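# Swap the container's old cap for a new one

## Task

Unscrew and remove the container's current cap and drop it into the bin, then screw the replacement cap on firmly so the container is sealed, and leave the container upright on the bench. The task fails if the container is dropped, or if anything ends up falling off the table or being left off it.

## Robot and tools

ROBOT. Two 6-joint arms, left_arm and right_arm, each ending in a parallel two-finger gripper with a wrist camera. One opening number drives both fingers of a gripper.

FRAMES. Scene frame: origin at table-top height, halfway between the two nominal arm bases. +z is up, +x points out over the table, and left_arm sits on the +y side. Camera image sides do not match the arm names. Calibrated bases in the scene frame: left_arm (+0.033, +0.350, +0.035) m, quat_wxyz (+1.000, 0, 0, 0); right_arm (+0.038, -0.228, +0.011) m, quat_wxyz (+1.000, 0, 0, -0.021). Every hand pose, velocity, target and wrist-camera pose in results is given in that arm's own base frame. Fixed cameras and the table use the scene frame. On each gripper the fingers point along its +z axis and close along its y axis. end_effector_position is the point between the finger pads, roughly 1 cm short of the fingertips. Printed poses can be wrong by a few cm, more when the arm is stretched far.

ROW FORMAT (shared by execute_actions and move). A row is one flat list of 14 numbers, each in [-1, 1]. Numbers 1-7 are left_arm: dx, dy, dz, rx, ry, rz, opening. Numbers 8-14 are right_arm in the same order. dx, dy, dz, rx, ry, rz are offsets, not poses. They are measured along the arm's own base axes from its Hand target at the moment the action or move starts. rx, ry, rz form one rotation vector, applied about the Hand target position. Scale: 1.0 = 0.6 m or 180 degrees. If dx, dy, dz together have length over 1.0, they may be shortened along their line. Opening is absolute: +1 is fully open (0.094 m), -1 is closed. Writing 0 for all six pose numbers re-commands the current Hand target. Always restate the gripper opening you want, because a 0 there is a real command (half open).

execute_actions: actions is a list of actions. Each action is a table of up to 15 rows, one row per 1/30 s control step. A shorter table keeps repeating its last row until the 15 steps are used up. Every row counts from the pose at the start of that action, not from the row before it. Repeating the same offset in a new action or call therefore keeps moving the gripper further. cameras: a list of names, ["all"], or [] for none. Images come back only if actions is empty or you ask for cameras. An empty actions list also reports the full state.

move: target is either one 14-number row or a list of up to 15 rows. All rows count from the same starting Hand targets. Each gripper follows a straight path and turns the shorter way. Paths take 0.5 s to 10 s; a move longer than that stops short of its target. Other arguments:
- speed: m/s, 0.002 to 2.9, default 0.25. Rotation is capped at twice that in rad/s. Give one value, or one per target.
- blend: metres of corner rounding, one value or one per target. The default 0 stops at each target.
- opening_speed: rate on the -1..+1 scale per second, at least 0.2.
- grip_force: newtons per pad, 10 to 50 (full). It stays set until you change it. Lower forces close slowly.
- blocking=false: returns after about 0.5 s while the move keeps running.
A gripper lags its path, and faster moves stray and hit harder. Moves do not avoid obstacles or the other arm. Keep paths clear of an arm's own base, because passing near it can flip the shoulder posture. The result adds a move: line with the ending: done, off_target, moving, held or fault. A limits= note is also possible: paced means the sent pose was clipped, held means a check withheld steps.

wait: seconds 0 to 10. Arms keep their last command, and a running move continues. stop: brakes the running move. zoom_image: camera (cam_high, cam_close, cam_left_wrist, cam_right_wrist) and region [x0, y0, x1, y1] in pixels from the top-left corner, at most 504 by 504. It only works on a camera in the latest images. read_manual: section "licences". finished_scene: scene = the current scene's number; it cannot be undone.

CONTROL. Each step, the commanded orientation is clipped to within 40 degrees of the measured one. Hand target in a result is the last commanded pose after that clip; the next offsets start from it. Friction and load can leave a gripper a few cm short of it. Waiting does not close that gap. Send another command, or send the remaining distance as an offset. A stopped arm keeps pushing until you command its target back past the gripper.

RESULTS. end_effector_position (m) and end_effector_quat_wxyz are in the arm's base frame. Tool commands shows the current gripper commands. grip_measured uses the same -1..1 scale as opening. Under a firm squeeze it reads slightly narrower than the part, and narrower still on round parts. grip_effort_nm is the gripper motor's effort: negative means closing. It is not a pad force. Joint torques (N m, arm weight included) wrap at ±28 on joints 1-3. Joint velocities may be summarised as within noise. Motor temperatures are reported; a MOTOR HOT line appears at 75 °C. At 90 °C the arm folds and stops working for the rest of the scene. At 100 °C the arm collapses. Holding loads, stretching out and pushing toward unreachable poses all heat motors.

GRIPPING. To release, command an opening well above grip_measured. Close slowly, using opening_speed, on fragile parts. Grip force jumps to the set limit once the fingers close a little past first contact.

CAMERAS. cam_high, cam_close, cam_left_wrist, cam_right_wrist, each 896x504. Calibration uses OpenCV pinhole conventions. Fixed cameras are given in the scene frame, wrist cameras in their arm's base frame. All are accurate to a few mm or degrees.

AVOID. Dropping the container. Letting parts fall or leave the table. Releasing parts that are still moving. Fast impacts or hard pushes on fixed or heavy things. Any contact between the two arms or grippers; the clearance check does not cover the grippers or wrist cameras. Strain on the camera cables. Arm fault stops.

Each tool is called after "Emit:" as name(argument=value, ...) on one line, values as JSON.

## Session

Emit:
execute_actions(actions=[])

Scene clock: 0.00 s.
left_arm: end_effector_position=(+0.4080, +0.0011, +0.1209) grip_measured=+1.000 grip_effort_nm=n/a end_effector_quat_wxyz=(+0.603, -0.018, +0.797, +0.008) | right_arm: end_effector_position=(+0.4004, -0.0105, +0.1040) grip_measured=+1.000 grip_effort_nm=n/a end_effector_quat_wxyz=(+0.578, +0.013, +0.816, -0.004)
Joint positions: left_arm=[-0.026 1.512 0.401 0.836 -0.059 -0.027 0.094] | right_arm=[-0.033 1.51 0.386 0.786 -0.01 0.006 0.094]
Joint velocities: within noise
Joint torques (N m): no reading
Motor temperatures (°C): left_arm=[29 29 32 30 28 28 28] | right_arm=[28 32 33 26 28 27 26]
Heat: left arm: 32 °C; right arm: 33 °C.
Hand target: left_arm +0.4091, +0.0011, +0.1241; +0.606, -0.019, +0.795, +0.008 | right_arm +0.4006, -0.0105, +0.1047; +0.577, +0.013, +0.816, -0.004
Tool commands: left_gripper/opening=+1.0 right_gripper/opening=+1.0
camera_calibration:
cam_left_wrist: T_world_to_cam=[[0.0573616, -0.997972, 0.0275939, -0.0262797], [-0.659595, -0.0586313, -0.749331, 0.393945], [0.749429, 0.024782, -0.66162, -0.133598], [0, 0, 0, 1]] pos_world=[0.361474, 0.000181984, 0.207529]
cam_right_wrist: T_world_to_cam=[[-0.0164552, -0.999748, -0.015294, -0.00272971], [-0.692983, 0.0224298, -0.720605, 0.393626], [0.720766, -0.00125923, -0.693177, -0.127477], [0, 0, 0, 1]] pos_world=[0.364612, -0.0117185, 0.195243]

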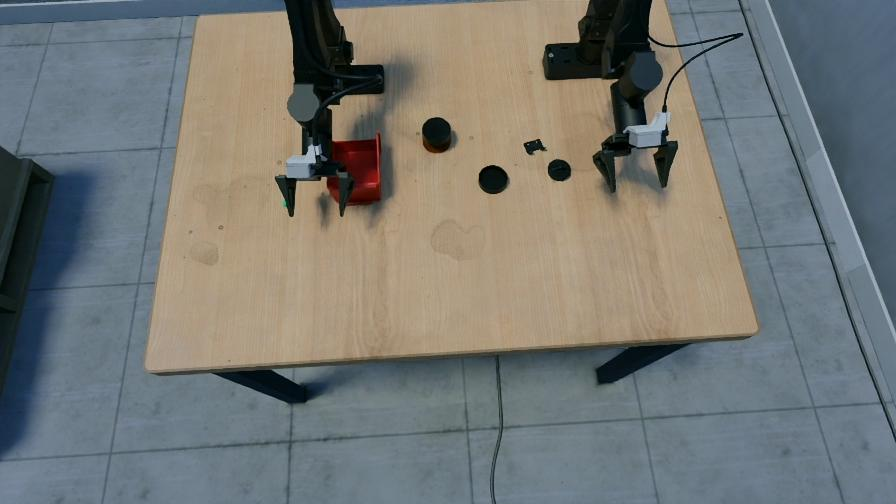

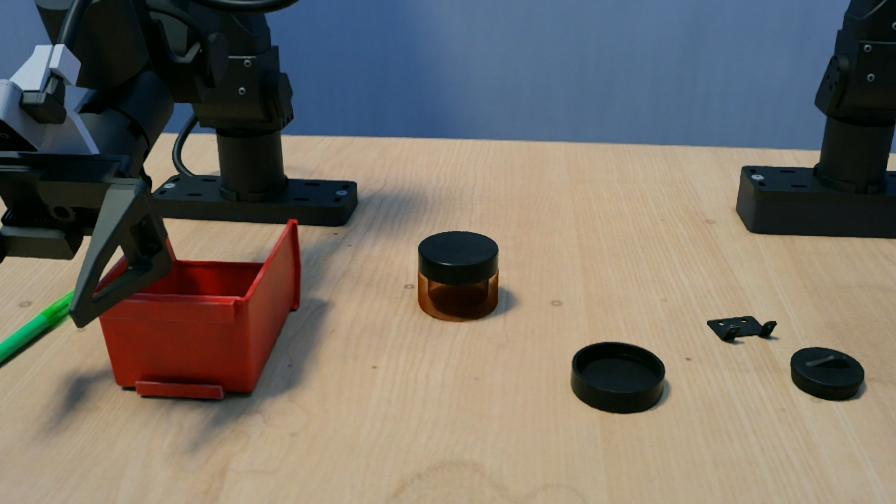

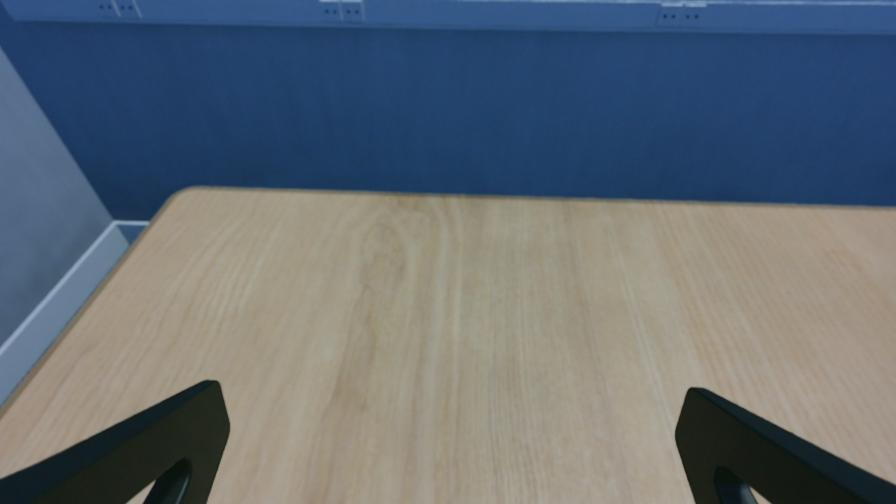

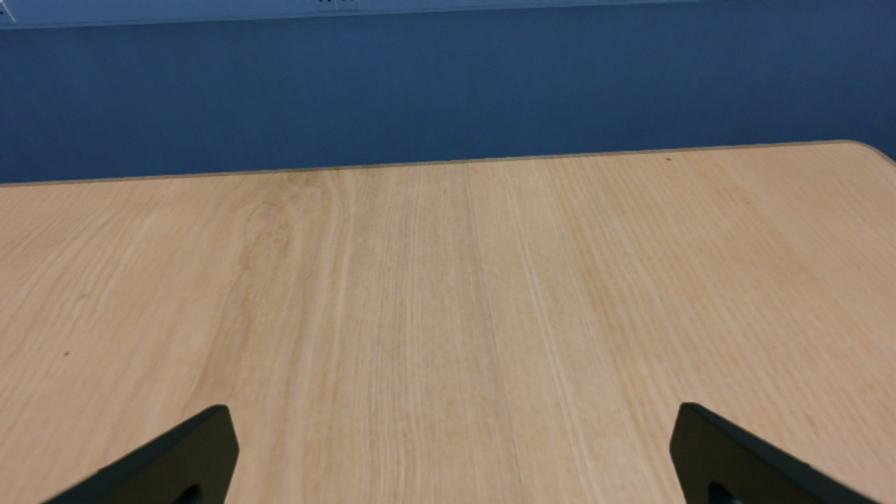

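Emit:
zoom_image(camera="cam_high", region=[260, 80, 620, 240])

Emit:
zoom_image(camera="cam_close", region=[380, 210, 700, 430])

Scaled by 1.400 from the camera's 896x504 image, which has a finer 1280x720 frame.

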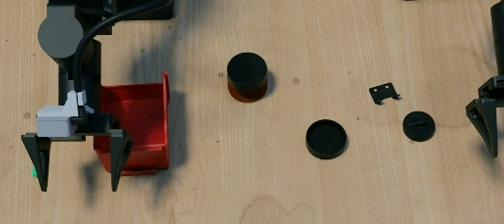

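Scaled by 1.575 from the camera's 896x504 image, which has a finer 1280x720 frame.

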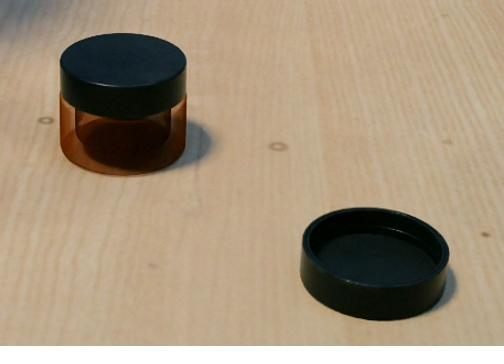

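Emit:
move(target=[-0.3135,-0.3135,-0.1302,0.0266,0.0669,-0.2353,1.0,0,0,0,0,0,0,1.0], speed=0.25, cameras=["cam_left_wrist","cam_close"])

Scene clock: 43.57 s.
left_arm: end_effector_position=(+0.2249, -0.1910, +0.0539) grip_measured=+1.000 grip_effort_nm=-0.02 end_effector_quat_wxyz=(+0.492, +0.296, +0.798, -0.184) | right_arm: end_effector_position=(+0.4004, -0.0106, +0.1040) grip_measured=+1.000 grip_effort_nm=0.00 end_effector_quat_wxyz=(+0.578, +0.013, +0.816, -0.004)
Joint positions: left_arm=[-0.702 1.121 0.027 0.629 0.009 0.003 0.094] | right_arm=[-0.033 1.51 0.386 0.786 -0.009 0.005 0.094]
Joint torques (N m): left_arm=[-0.58 -2.26 5.05 1.79 -0.17 -0.06] | right_arm=[0.01 -5.71 5.71 1.63 0.02 -0.04]
Motor temperatures (°C): left_arm=[28 31 33 37 28 28 28] | right_arm=[28 33 35 31 28 27 26]
Heat: left arm: 37 °C; right arm: 35 °C.
Hand target: left_arm +0.2211, -0.1870, +0.0460; +0.483, +0.295, +0.805, -0.177 | right_arm +0.4006, -0.0105, +0.1047; +0.577, +0.013, +0.816, -0.004
Off the commanded pose: left_arm 0.010 m, 2 deg | right_arm 0.001 m, 0 deg.
move: done
camera_calibration:
cam_left_wrist: T_world_to_cam=[[-0.636249, -0.771333, 0.0152418, -0.00577471], [-0.616104, 0.496116, -0.611788, 0.300463], [0.464331, -0.39864, -0.790875, -0.0457297], [0, 0, 0, 1]] pos_world=[0.202676, -0.171749, 0.147741]
Images, in order (width x height): cam_close 896x504, cam_left_wrist 896x504.

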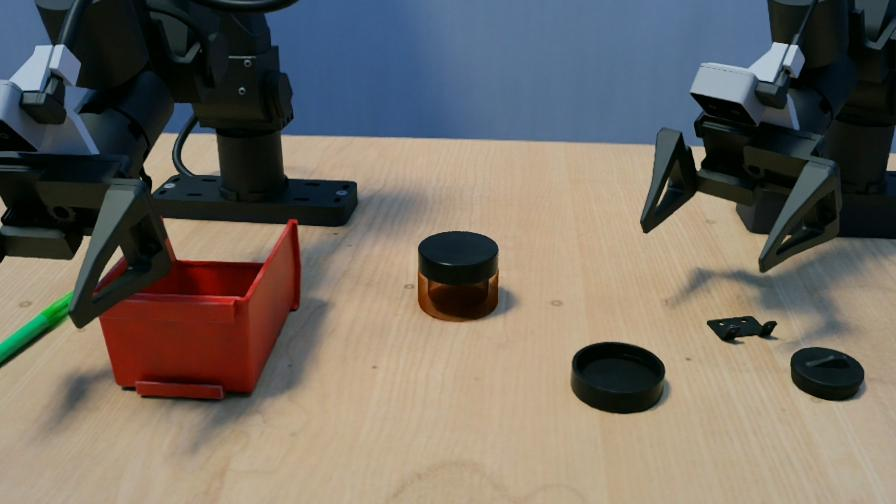

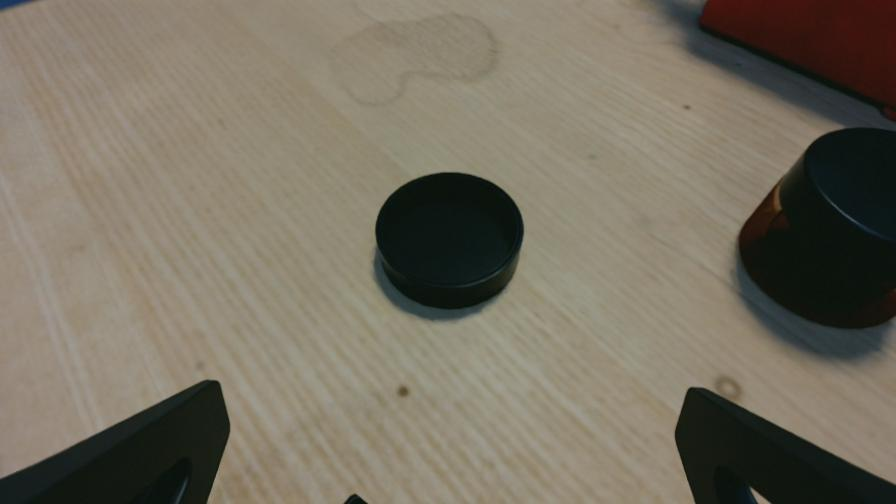

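Emit:
move(target=[0.0742,-0.0658,-0.0892,0,0,0,1.0,0,0,0,0,0,0,1.0], speed=0.12, cameras=["cam_left_wrist","cam_close"])

Scene clock: 49.20 s.
left_arm: end_effector_position=(+0.2653, -0.2254, -0.0047) grip_measured=+1.000 grip_effort_nm=-0.02 end_effector_quat_wxyz=(+0.483, +0.295, +0.804, -0.181) | right_arm: end_effector_position=(+0.4004, -0.0106, +0.1040) grip_measured=+1.000 grip_effort_nm=0.00 end_effector_quat_wxyz=(+0.578, +0.013, +0.816, -0.004)
Joint positions: left_arm=[-0.705 1.942 0.174 1.281 0.004 -0.005 0.094] | right_arm=[-0.033 1.51 0.386 0.786 -0.009 0.005 0.094]
Joint torques (N m): left_arm=[-0.92 -5.39 2.77 2.04 -0.13 -0.01] | right_arm=[0.03 -5.67 5.74 1.62 0.01 -0.03]
Heat: left arm: 37 °C; right arm: 36 °C.
Hand target: left_arm +0.2655, -0.2264, -0.0076; +0.483, +0.295, +0.805, -0.177 | right_arm +0.4006, -0.0105, +0.1047; +0.577, +0.013, +0.816, -0.004
Off the commanded pose: left_arm 0.003 m, 0 deg | right_arm 0.001 m, 0 deg.
move: done
camera_calibration:
cam_left_wrist: T_world_to_cam=[[-0.632029, -0.774694, 0.0197189, -0.00756241], [-0.630724, 0.499455, -0.593912, 0.311332], [0.450251, -0.387807, -0.804288, -0.118423], [0, 0, 0, 1]] pos_world=[0.244905, -0.20728, 0.0898067]
Images, in order (width x height): cam_close 896x504, cam_left_wrist 896x504.

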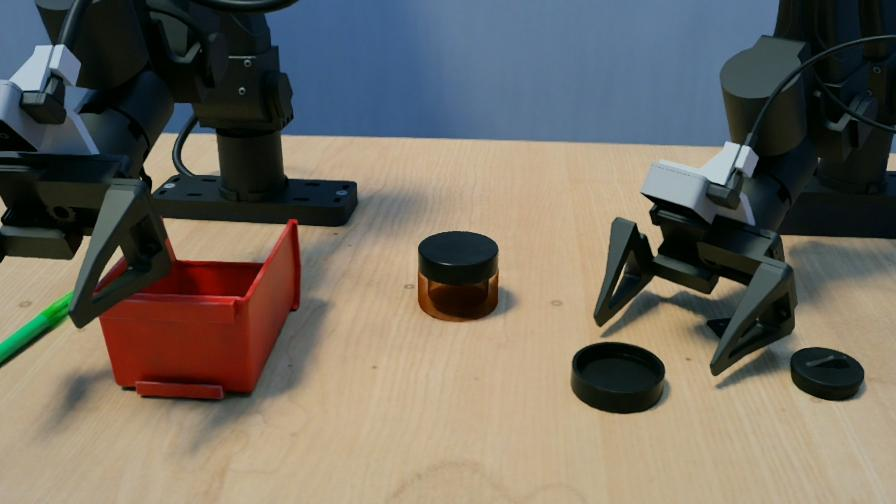

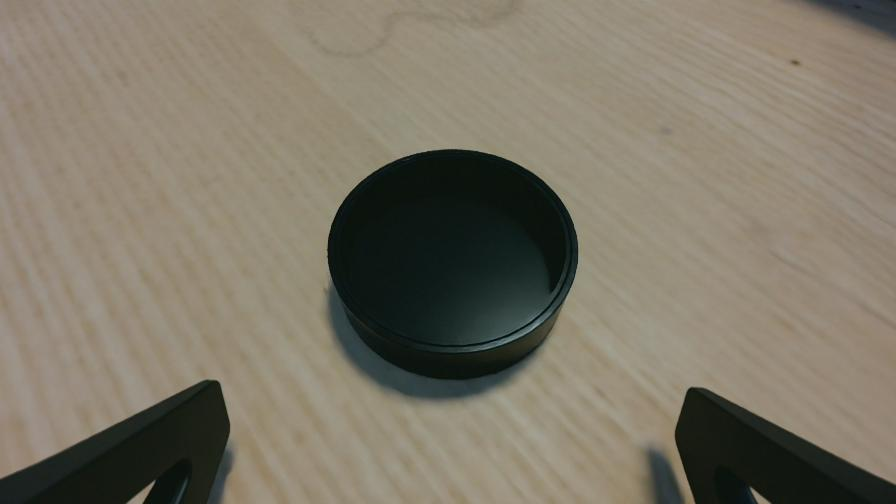

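Emit:
zoom_image(camera="cam_close", region=[560, 200, 880, 430])

Scaled by 1.575 from the camera's 896x504 image, which has a finer 1280x720 frame.

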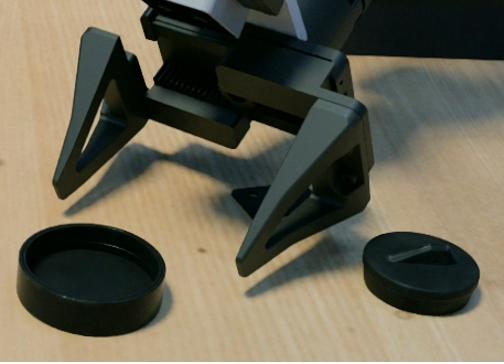

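Emit:
move(target=[0.0493,-0.0423,-0.0115,0,0,0,1.0,0,0,0,0,0,0,1.0], speed=0.08, cameras=["cam_left_wrist","cam_close"])

Emit:
zoom_image(camera="cam_close", region=[540, 240, 860, 450])

Scene clock: 53.13 s.
left_arm: end_effector_position=(+0.2955, -0.2512, -0.0056) grip_measured=+1.000 grip_effort_nm=-0.02 end_effector_quat_wxyz=(+0.492, +0.293, +0.799, -0.184) | right_arm: end_effector_position=(+0.4004, -0.0106, +0.1040) grip_measured=+1.000 grip_effort_nm=0.00 end_effector_quat_wxyz=(+0.578, +0.013, +0.816, -0.004)
Joint positions: left_arm=[-0.705 2.015 0.324 1.226 0.004 -0.005 0.094] | right_arm=[-0.033 1.51 0.386 0.786 -0.009 0.005 0.094]
Joint torques (N m): left_arm=[-0.75 -6.71 3.89 1.72 -0.16 0.03] | right_arm=[0.06 -5.7 5.65 1.62 0.02 -0.05]
Heat: left arm: 37 °C; right arm: 36 °C.
Hand target: left_arm +0.2951, -0.2518, -0.0146; +0.483, +0.295, +0.805, -0.177 | right_arm +0.4006, -0.0105, +0.1047; +0.577, +0.013, +0.816, -0.004
Off the commanded pose: left_arm 0.009 m, 2 deg | right_arm 0.001 m, 0 deg.
move: done
camera_calibration:
cam_left_wrist: T_world_to_cam=[[-0.632337, -0.77443, 0.0202018, -0.00819152], [-0.620224, 0.490456, -0.612189, 0.33732], [0.464189, -0.399639, -0.790454, -0.149816], [0, 0, 0, 1]] pos_world=[0.273577, -0.231657, 0.0882466]
Images, in order (width x height): cam_close 896x504, cam_left_wrist 896x504.

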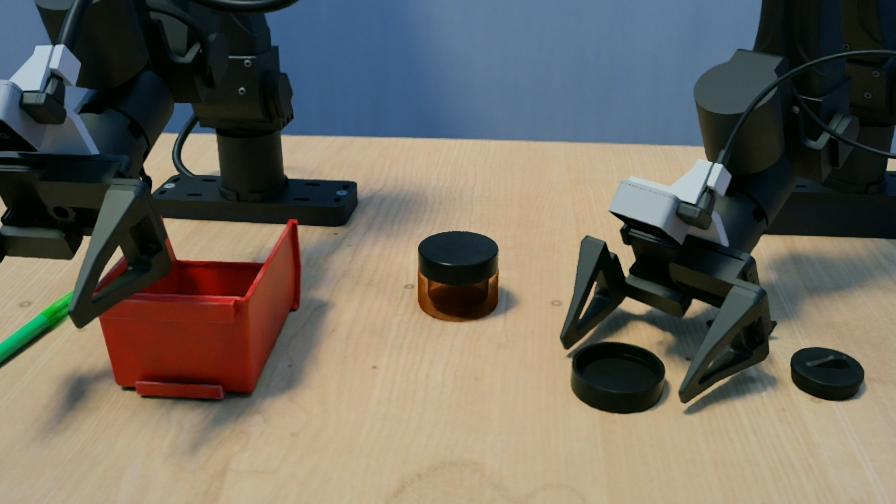

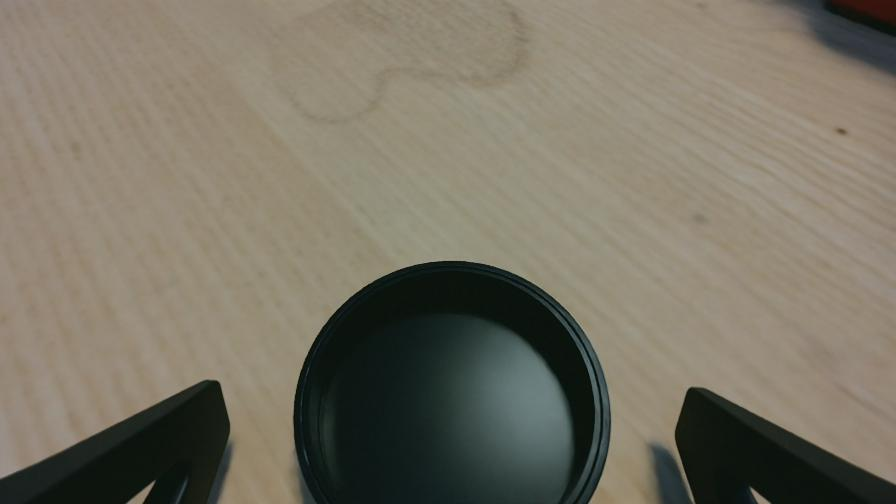

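Scaled by 1.575 from the camera's 896x504 image, which has a finer 1280x720 frame.

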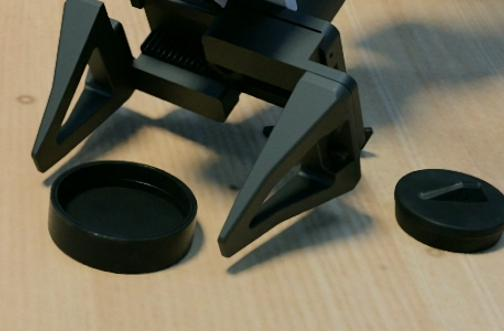

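Emit:
move(target=[0.0013,-0.0015,-0.0117,0,0,0,1.0,0,0,0,0,0,0,1.0], speed=0.05, cameras=["cam_left_wrist","cam_close"])

Emit:
zoom_image(camera="cam_close", region=[540, 240, 860, 450])

Scene clock: 55.60 s.
left_arm: end_effector_position=(+0.2969, -0.2524, -0.0119) grip_measured=+1.000 grip_effort_nm=-0.02 end_effector_quat_wxyz=(+0.492, +0.292, +0.799, -0.185) | right_arm: end_effector_position=(+0.4004, -0.0106, +0.1040) grip_measured=+1.000 grip_effort_nm=0.00 end_effector_quat_wxyz=(+0.578, +0.013, +0.816, -0.004)
Joint positions: left_arm=[-0.705 2.06 0.334 1.261 0.004 -0.006 0.094] | right_arm=[-0.033 1.51 0.386 0.786 -0.009 0.005 0.094]
Joint torques (N m): left_arm=[-0.88 -6.49 3.52 1.8 -0.14 0.01] | right_arm=[0.08 -5.74 5.71 1.63 0.04 -0.03]
Heat: left arm: 37 °C; right arm: 36 °C.
Hand target: left_arm +0.2959, -0.2527, -0.0215; +0.483, +0.295, +0.805, -0.177 | right_arm +0.4006, -0.0105, +0.1047; +0.577, +0.013, +0.816, -0.004
Off the commanded pose: left_arm 0.010 m, 2 deg | right_arm 0.001 m, 0 deg.
move: done
camera_calibration:
cam_left_wrist: T_world_to_cam=[[-0.631931, -0.774732, 0.0212687, -0.00830008], [-0.621075, 0.489799, -0.611852, 0.334927], [0.463604, -0.399858, -0.790686, -0.155755], [0, 0, 0, 1]] pos_world=[0.274978, -0.232757, 0.0819491]
Images, in order (width x height): cam_close 896x504, cam_left_wrist 896x504.

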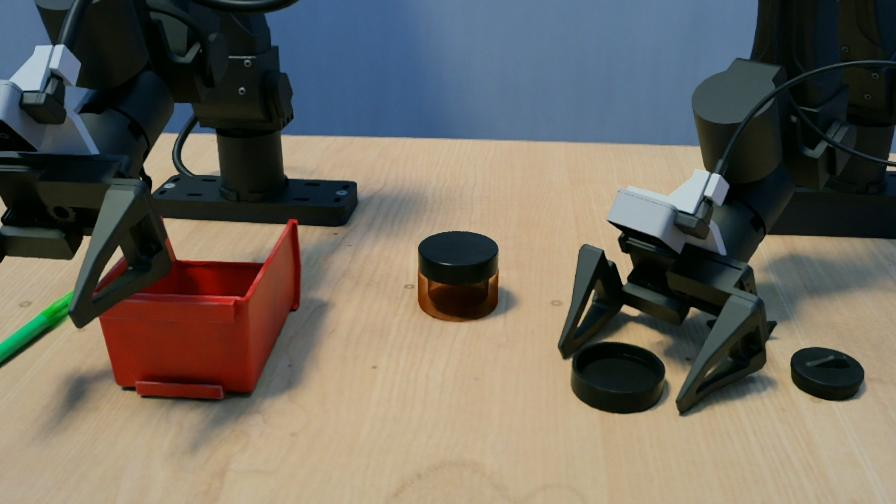

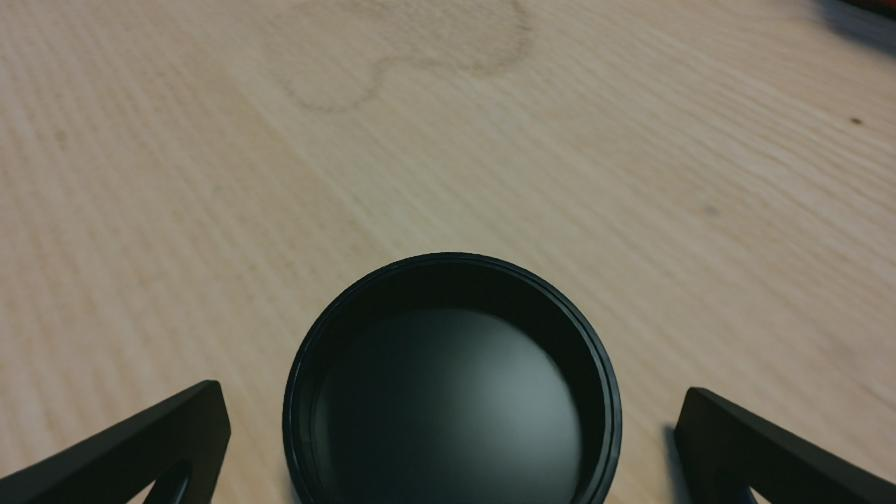

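Scaled by 1.575 from the camera's 896x504 image, which has a finer 1280x720 frame.

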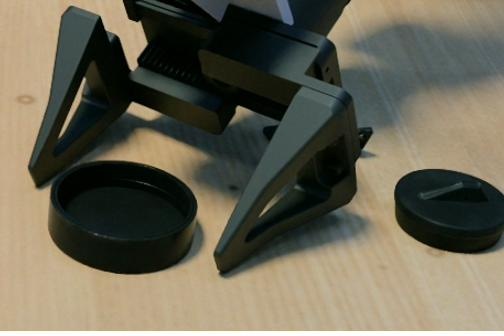

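Emit:
move(target=[0,0,0,0,0,0,0.2,0,0,0,0,0,0,1.0], speed=0.05, opening_speed=0.5, grip_force=[40,50], cameras=["cam_left_wrist","cam_close"])

Scene clock: 58.50 s.
left_arm: end_effector_position=(+0.2962, -0.2531, -0.0119) grip_measured=+0.311 grip_effort_nm=-0.86 end_effector_quat_wxyz=(+0.492, +0.293, +0.799, -0.185) | right_arm: end_effector_position=(+0.4004, -0.0106, +0.1040) grip_measured=+1.000 grip_effort_nm=0.00 end_effector_quat_wxyz=(+0.578, +0.013, +0.816, -0.004)
Joint positions: left_arm=[-0.708 2.06 0.334 1.261 0.004 -0.006 0.062] | right_arm=[-0.033 1.51 0.386 0.786 -0.009 0.005 0.094]
Joint torques (N m): left_arm=[-0.73 -6.39 3.52 1.82 -0.17 0] | right_arm=[0.06 -5.74 5.71 1.62 0.02 -0.04]
Heat: left arm: 37 °C; right arm: 36 °C.
Hand target: left_arm +0.2959, -0.2527, -0.0215; +0.483, +0.295, +0.805, -0.177 | right_arm +0.4006, -0.0105, +0.1047; +0.577, +0.013, +0.816, -0.004
Off the commanded pose: left_arm 0.010 m, 2 deg | right_arm 0.001 m, 0 deg.
grip_force (N): 40, 50
move: done
camera_calibration:
cam_left_wrist: T_world_to_cam=[[-0.633981, -0.773058, 0.0211852, -0.00825465], [-0.619731, 0.49147, -0.611875, 0.334918], [0.462603, -0.401046, -0.790671, -0.155759], [0, 0, 0, 1]] pos_world=[0.27438, -0.23345, 0.0819489]
Images, in order (width x height): cam_close 896x504, cam_left_wrist 896x504.

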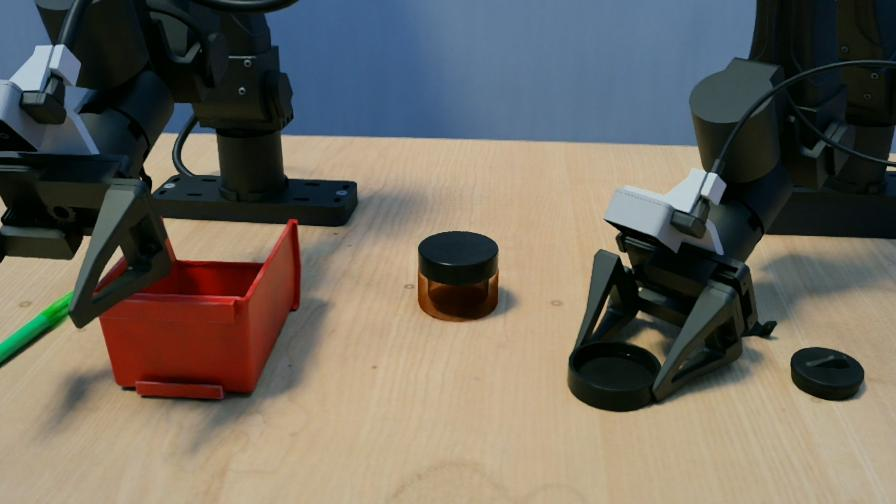

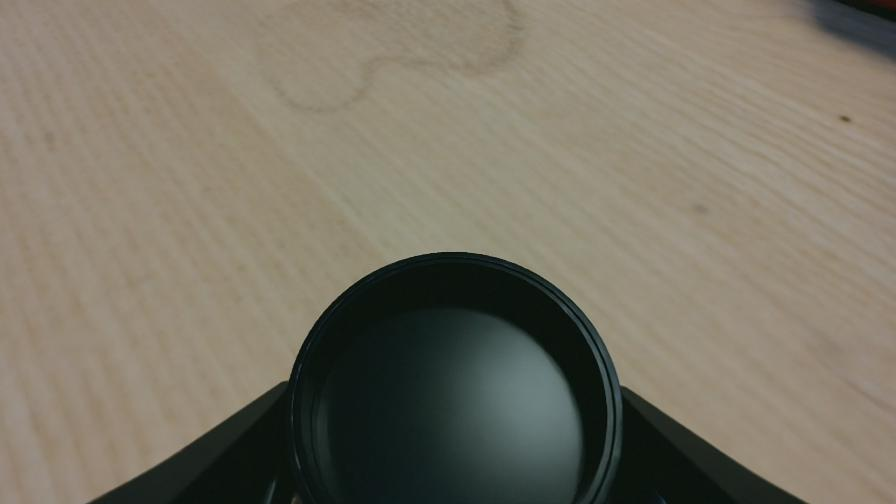

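Emit:
move(target=[[0,0,0.2,0,0,0,0.2,0,0,0,0,0,0,1.0],[-0.0598,-0.1288,0.3192,-0.3985,0.4325,0.0125,0.2,0,0,0,0,0,0,1.0]], speed=[0.12,0.25], blend=[0.02,0], cameras=["cam_left_wrist","cam_close","cam_high"])

Scene clock: 67.97 s.
left_arm: end_effector_position=(+0.2618, -0.3297, +0.1781) grip_measured=+0.310 grip_effort_nm=-0.86 end_effector_quat_wxyz=(-0.018, -0.196, +0.676, -0.711) | right_arm: end_effector_position=(+0.4004, -0.0106, +0.1040) grip_measured=+1.000 grip_effort_nm=0.00 end_effector_quat_wxyz=(+0.578, +0.013, +0.816, -0.004)
Joint positions: left_arm=[-0.627 1.683 0.49 1.207 0.686 -1.886 0.062] | right_arm=[-0.033 1.51 0.386 0.786 -0.009 0.005 0.094]
Joint torques (N m): left_arm=[-0.64 -6.5 4.57 2.06 -0.09 0.02] | right_arm=[0.13 -5.79 5.71 1.61 0.04 -0.03]
Heat: left arm: 38 °C; right arm: 36 °C.
Hand target: left_arm +0.2600, -0.3300, +0.1700; -0.019, -0.201, +0.678, -0.707 | right_arm +0.4006, -0.0105, +0.1047; +0.577, +0.013, +0.816, -0.004
Off the commanded pose: left_arm 0.008 m, 1 deg | right_arm 0.001 m, 0 deg.
grip_force (N): 40, 50
move: done
camera_calibration:
cam_left_wrist: T_world_to_cam=[[0.313383, 0.0786032, 0.946368, -0.225267], [-0.93414, 0.204765, 0.292326, 0.294236], [-0.170805, -0.97565, 0.137596, -0.209235], [0, 0, 0, 1]] pos_world=[0.309714, -0.246682, 0.155962]
Images, in order (width x height): cam_high 896x504, cam_close 896x504, cam_left_wrist 896x504.

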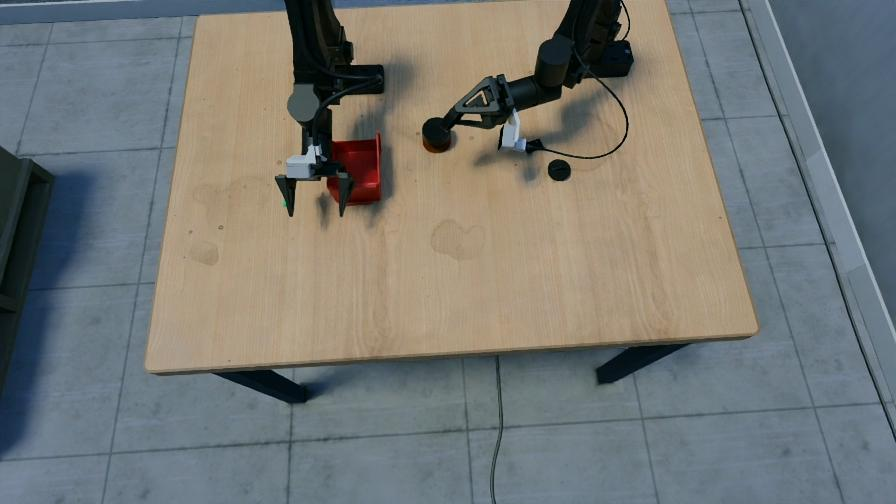

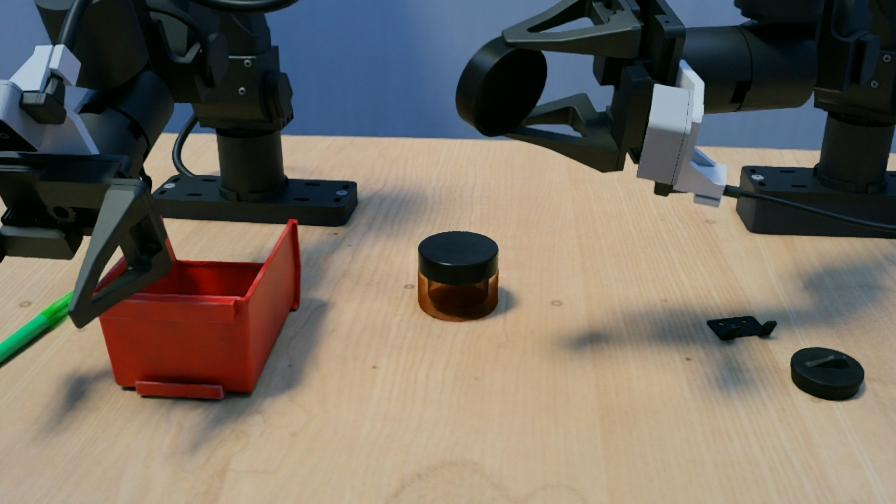

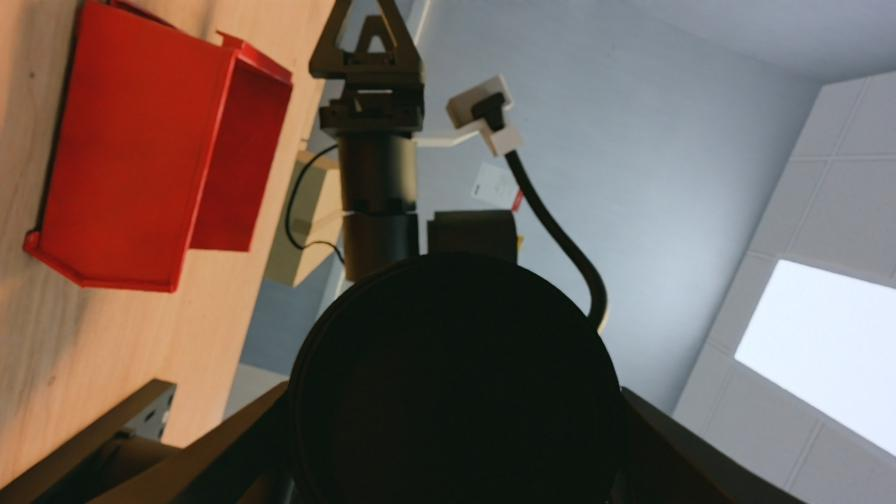

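Emit:
move(target=[[0,0,0,0,0,0,0.2,-0.2677,0.1675,0.2088,0.0048,-0.0195,0.2564,1.0],[0,0,0,0,0,0,0.2,-0.3493,0.37,0.1897,0.0048,-0.0195,0.2564,1.0]], speed=[0.25,0.15], blend=[0.03,0], cameras=["cam_left_wrist","cam_right_wrist","cam_close","cam_high"])

Scene clock: 83.90 s.
left_arm: end_effector_position=(+0.2618, -0.3297, +0.1782) grip_measured=+0.310 grip_effort_nm=-0.86 end_effector_quat_wxyz=(-0.018, -0.196, +0.675, -0.711) | right_arm: end_effector_position=(+0.1917, +0.2107, +0.2255) grip_measured=+1.000 grip_effort_nm=0.00 end_effector_quat_wxyz=(+0.560, -0.306, +0.735, +0.228)
Joint positions: left_arm=[-0.627 1.683 0.49 1.207 0.686 -1.887 0.062] | right_arm=[0.904 0.547 0.454 -0.182 0.119 0.027 0.094]
Joint torques (N m): left_arm=[-0.51 -6.5 4.51 2.05 -0.11 0.03] | right_arm=[0.91 1.06 5.67 1.9 0.15 0.07]
Heat: left arm: 38 °C; right arm: 36 °C.
Hand target: left_arm +0.2600, -0.3300, +0.1701; -0.019, -0.201, +0.678, -0.707 | right_arm +0.1910, +0.2114, +0.2185; +0.557, -0.304, +0.738, +0.229
Off the commanded pose: left_arm 0.008 m, 1 deg | right_arm 0.007 m, 1 deg.
grip_force (N): 40, 50
move: done
camera_calibration:
cam_left_wrist: T_world_to_cam=[[0.313176, 0.0791347, 0.946392, -0.225263], [-0.934208, 0.204902, 0.292011, 0.294282], [-0.17081, -0.975578, 0.138099, -0.209321], [0, 0, 0, 1]] pos_world=[0.309713, -0.246682, 0.156161]
cam_right_wrist: T_world_to_cam=[[0.711985, -0.702195, 0.000280866, 0.0110167], [-0.452253, -0.458864, -0.764794, 0.396845], [0.537164, 0.544395, -0.644274, 0.0166933], [0, 0, 0, 1]] pos_world=[0.162664, 0.180746, 0.314257]

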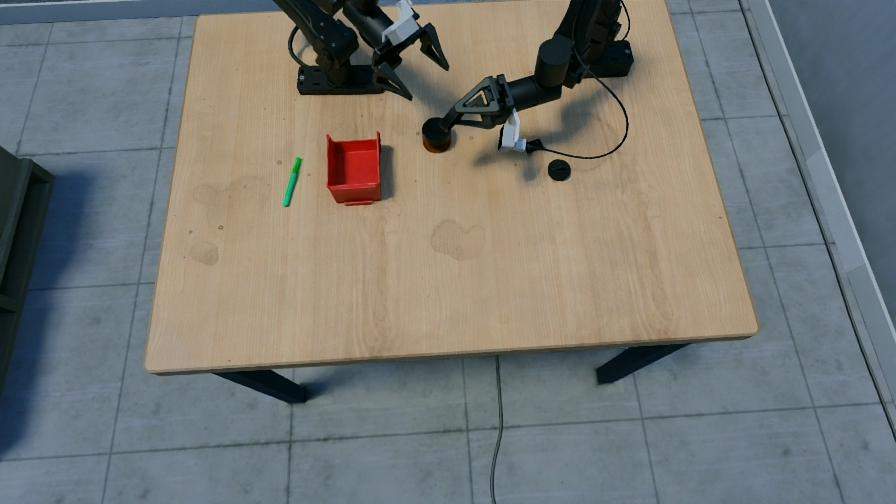

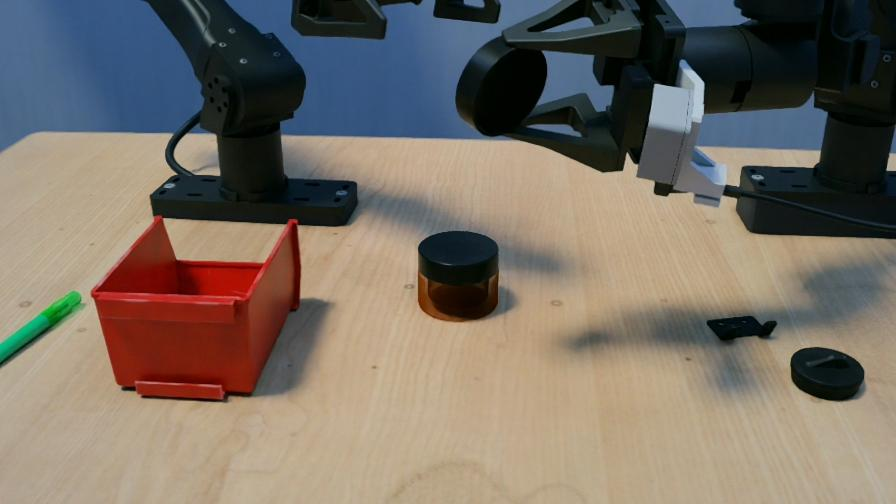

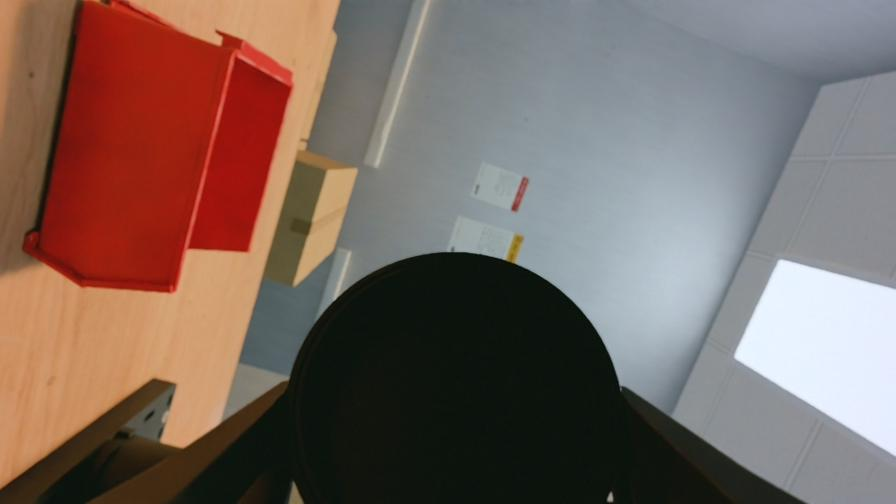

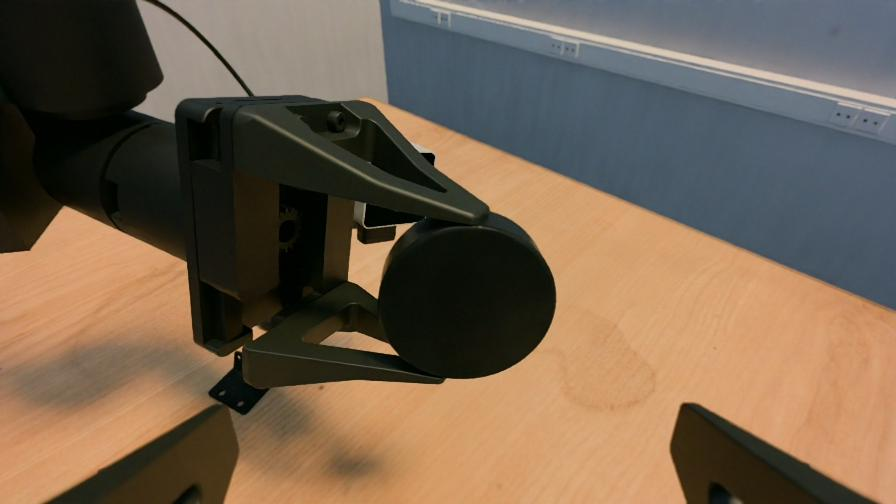

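Emit:
execute_actions(actions=[], cameras=["all"])

Scene clock: 88.43 s.
left_arm: end_effector_position=(+0.2618, -0.3297, +0.1782) grip_measured=+0.310 grip_effort_nm=-0.86 end_effector_quat_wxyz=(-0.018, -0.196, +0.675, -0.711) | right_arm: end_effector_position=(+0.1917, +0.2106, +0.2255) grip_measured=+1.000 grip_effort_nm=0.00 end_effector_quat_wxyz=(+0.560, -0.306, +0.735, +0.228)
Joint positions: left_arm=[-0.627 1.683 0.49 1.207 0.686 -1.887 0.062] | right_arm=[0.904 0.547 0.454 -0.182 0.119 0.027 0.094]
Joint velocities: within noise
Joint torques (N m): left_arm=[-0.68 -6.5 4.51 2.06 -0.09 0.01] | right_arm=[0.92 1.03 5.71 1.9 0.15 0.07]
Motor temperatures (°C): left_arm=[28 30 33 38 28 28 29] | right_arm=[28 33 36 34 28 27 26]
Heat: left arm: 38 °C; right arm: 36 °C.
Hand target: left_arm +0.2600, -0.3300, +0.1701; -0.019, -0.201, +0.678, -0.707 | right_arm +0.1909, +0.2115, +0.2185; +0.557, -0.304, +0.738, +0.229
Tool commands: left_gripper/opening=+0.2 right_gripper/opening=+1.0
Off the commanded pose: left_arm 0.008 m, 1 deg | right_arm 0.007 m, 1 deg.
grip_force (N): 40, 50
camera_calibration:
cam_left_wrist: T_world_to_cam=[[0.313176, 0.0791347, 0.946392, -0.225263], [-0.934208, 0.204902, 0.292011, 0.294282], [-0.17081, -0.975578, 0.138099, -0.209321], [0, 0, 0, 1]] pos_world=[0.309713, -0.246682, 0.156161]
cam_right_wrist: T_world_to_cam=[[0.711769, -0.702414, 0.000355528, 0.0109969], [-0.452354, -0.458766, -0.764794, 0.396889], [0.537365, 0.544196, -0.644275, 0.0166434], [0, 0, 0, 1]] pos_world=[0.162763, 0.180746, 0.314257]

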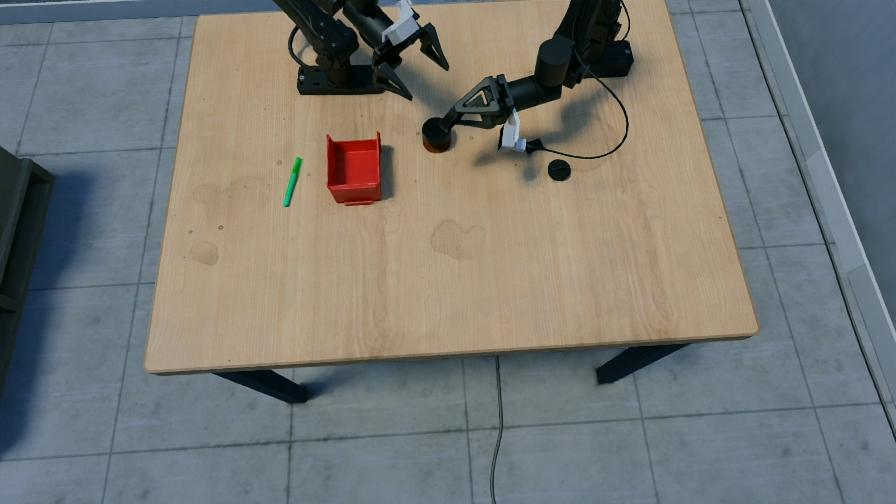

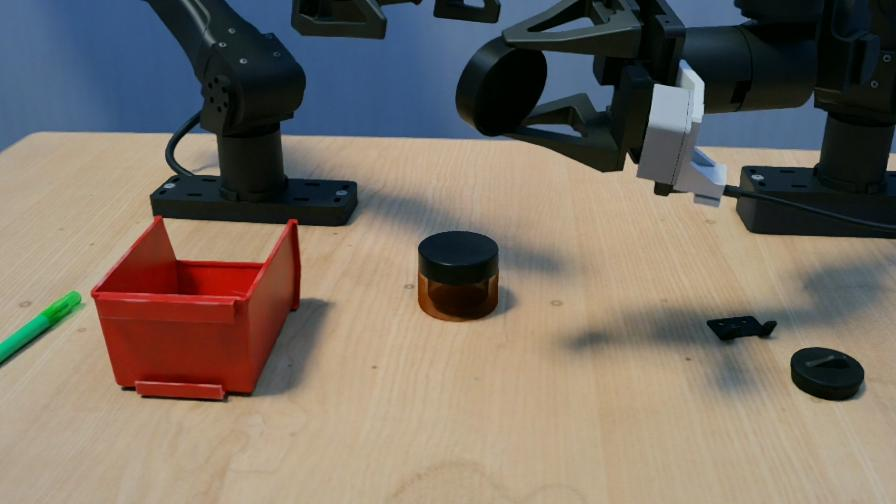

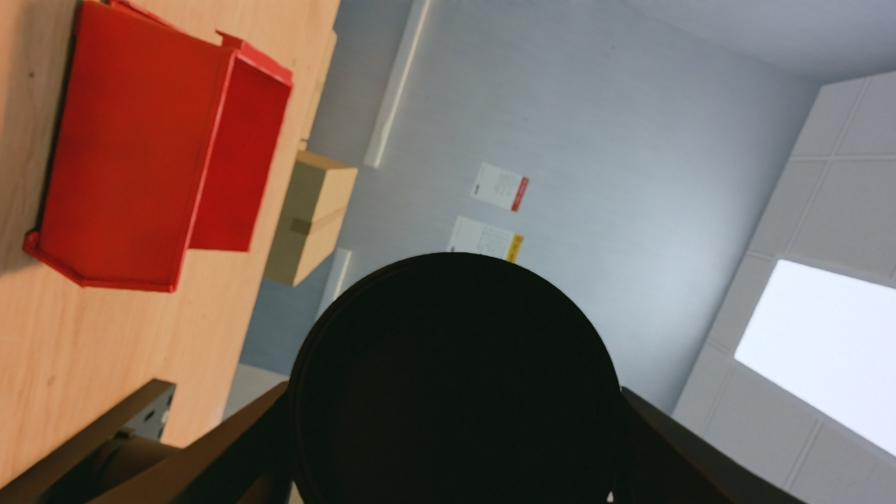

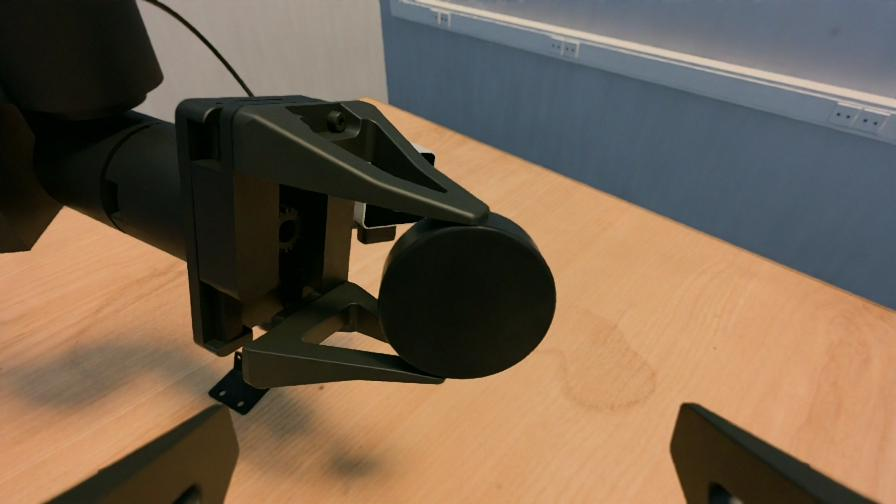

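Emit:
move(target=[0,0,0,0,0,0,0.2,0.0758,0.0633,-0.0392,0,0,0,1.0], speed=0.12, cameras=["cam_right_wrist"])

Scene clock: 96.53 s.
left_arm: end_effector_position=(+0.2618, -0.3297, +0.1782) grip_measured=+0.310 grip_effort_nm=-0.86 end_effector_quat_wxyz=(-0.018, -0.196, +0.675, -0.711) | right_arm: end_effector_position=(+0.2370, +0.2499, +0.2014) grip_measured=+1.000 grip_effort_nm=0.00 end_effector_quat_wxyz=(+0.560, -0.299, +0.738, +0.228)
Joint positions: left_arm=[-0.627 1.683 0.49 1.207 0.686 -1.887 0.062] | right_arm=[0.848 0.909 0.437 0.199 0.074 0.022 0.094]
Joint torques (N m): left_arm=[-0.61 -6.52 4.6 2.09 -0.1 0.05] | right_arm=[-0.79 -1.21 5.85 1.93 -0.13 -0.1]
Heat: left arm: 39 °C; right arm: 35 °C.
Hand target: left_arm +0.2600, -0.3300, +0.1701; -0.019, -0.201, +0.678, -0.707 | right_arm +0.2365, +0.2494, +0.1949; +0.557, -0.304, +0.739, +0.229
Off the commanded pose: left_arm 0.008 m, 1 deg | right_arm 0.006 m, 1 deg.
grip_force (N): 40, 50
move: done
camera_calibration:
cam_right_wrist: T_world_to_cam=[[0.703306, -0.710848, -0.00741421, 0.0120215], [-0.462183, -0.449305, -0.764534, 0.416799], [0.540136, 0.541128, -0.644541, -0.0443765], [0, 0, 0, 1]] pos_world=[0.208152, 0.219829, 0.290144]
Images, in order (width x height): cam_right_wrist 896x504.

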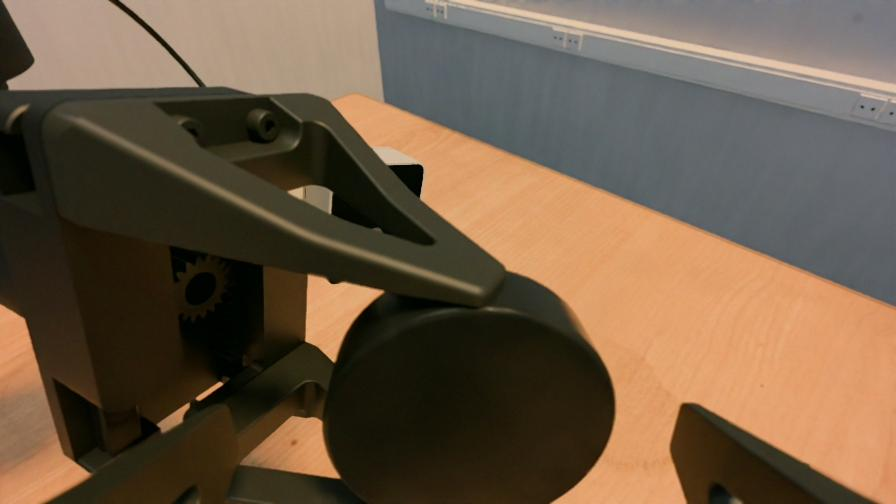

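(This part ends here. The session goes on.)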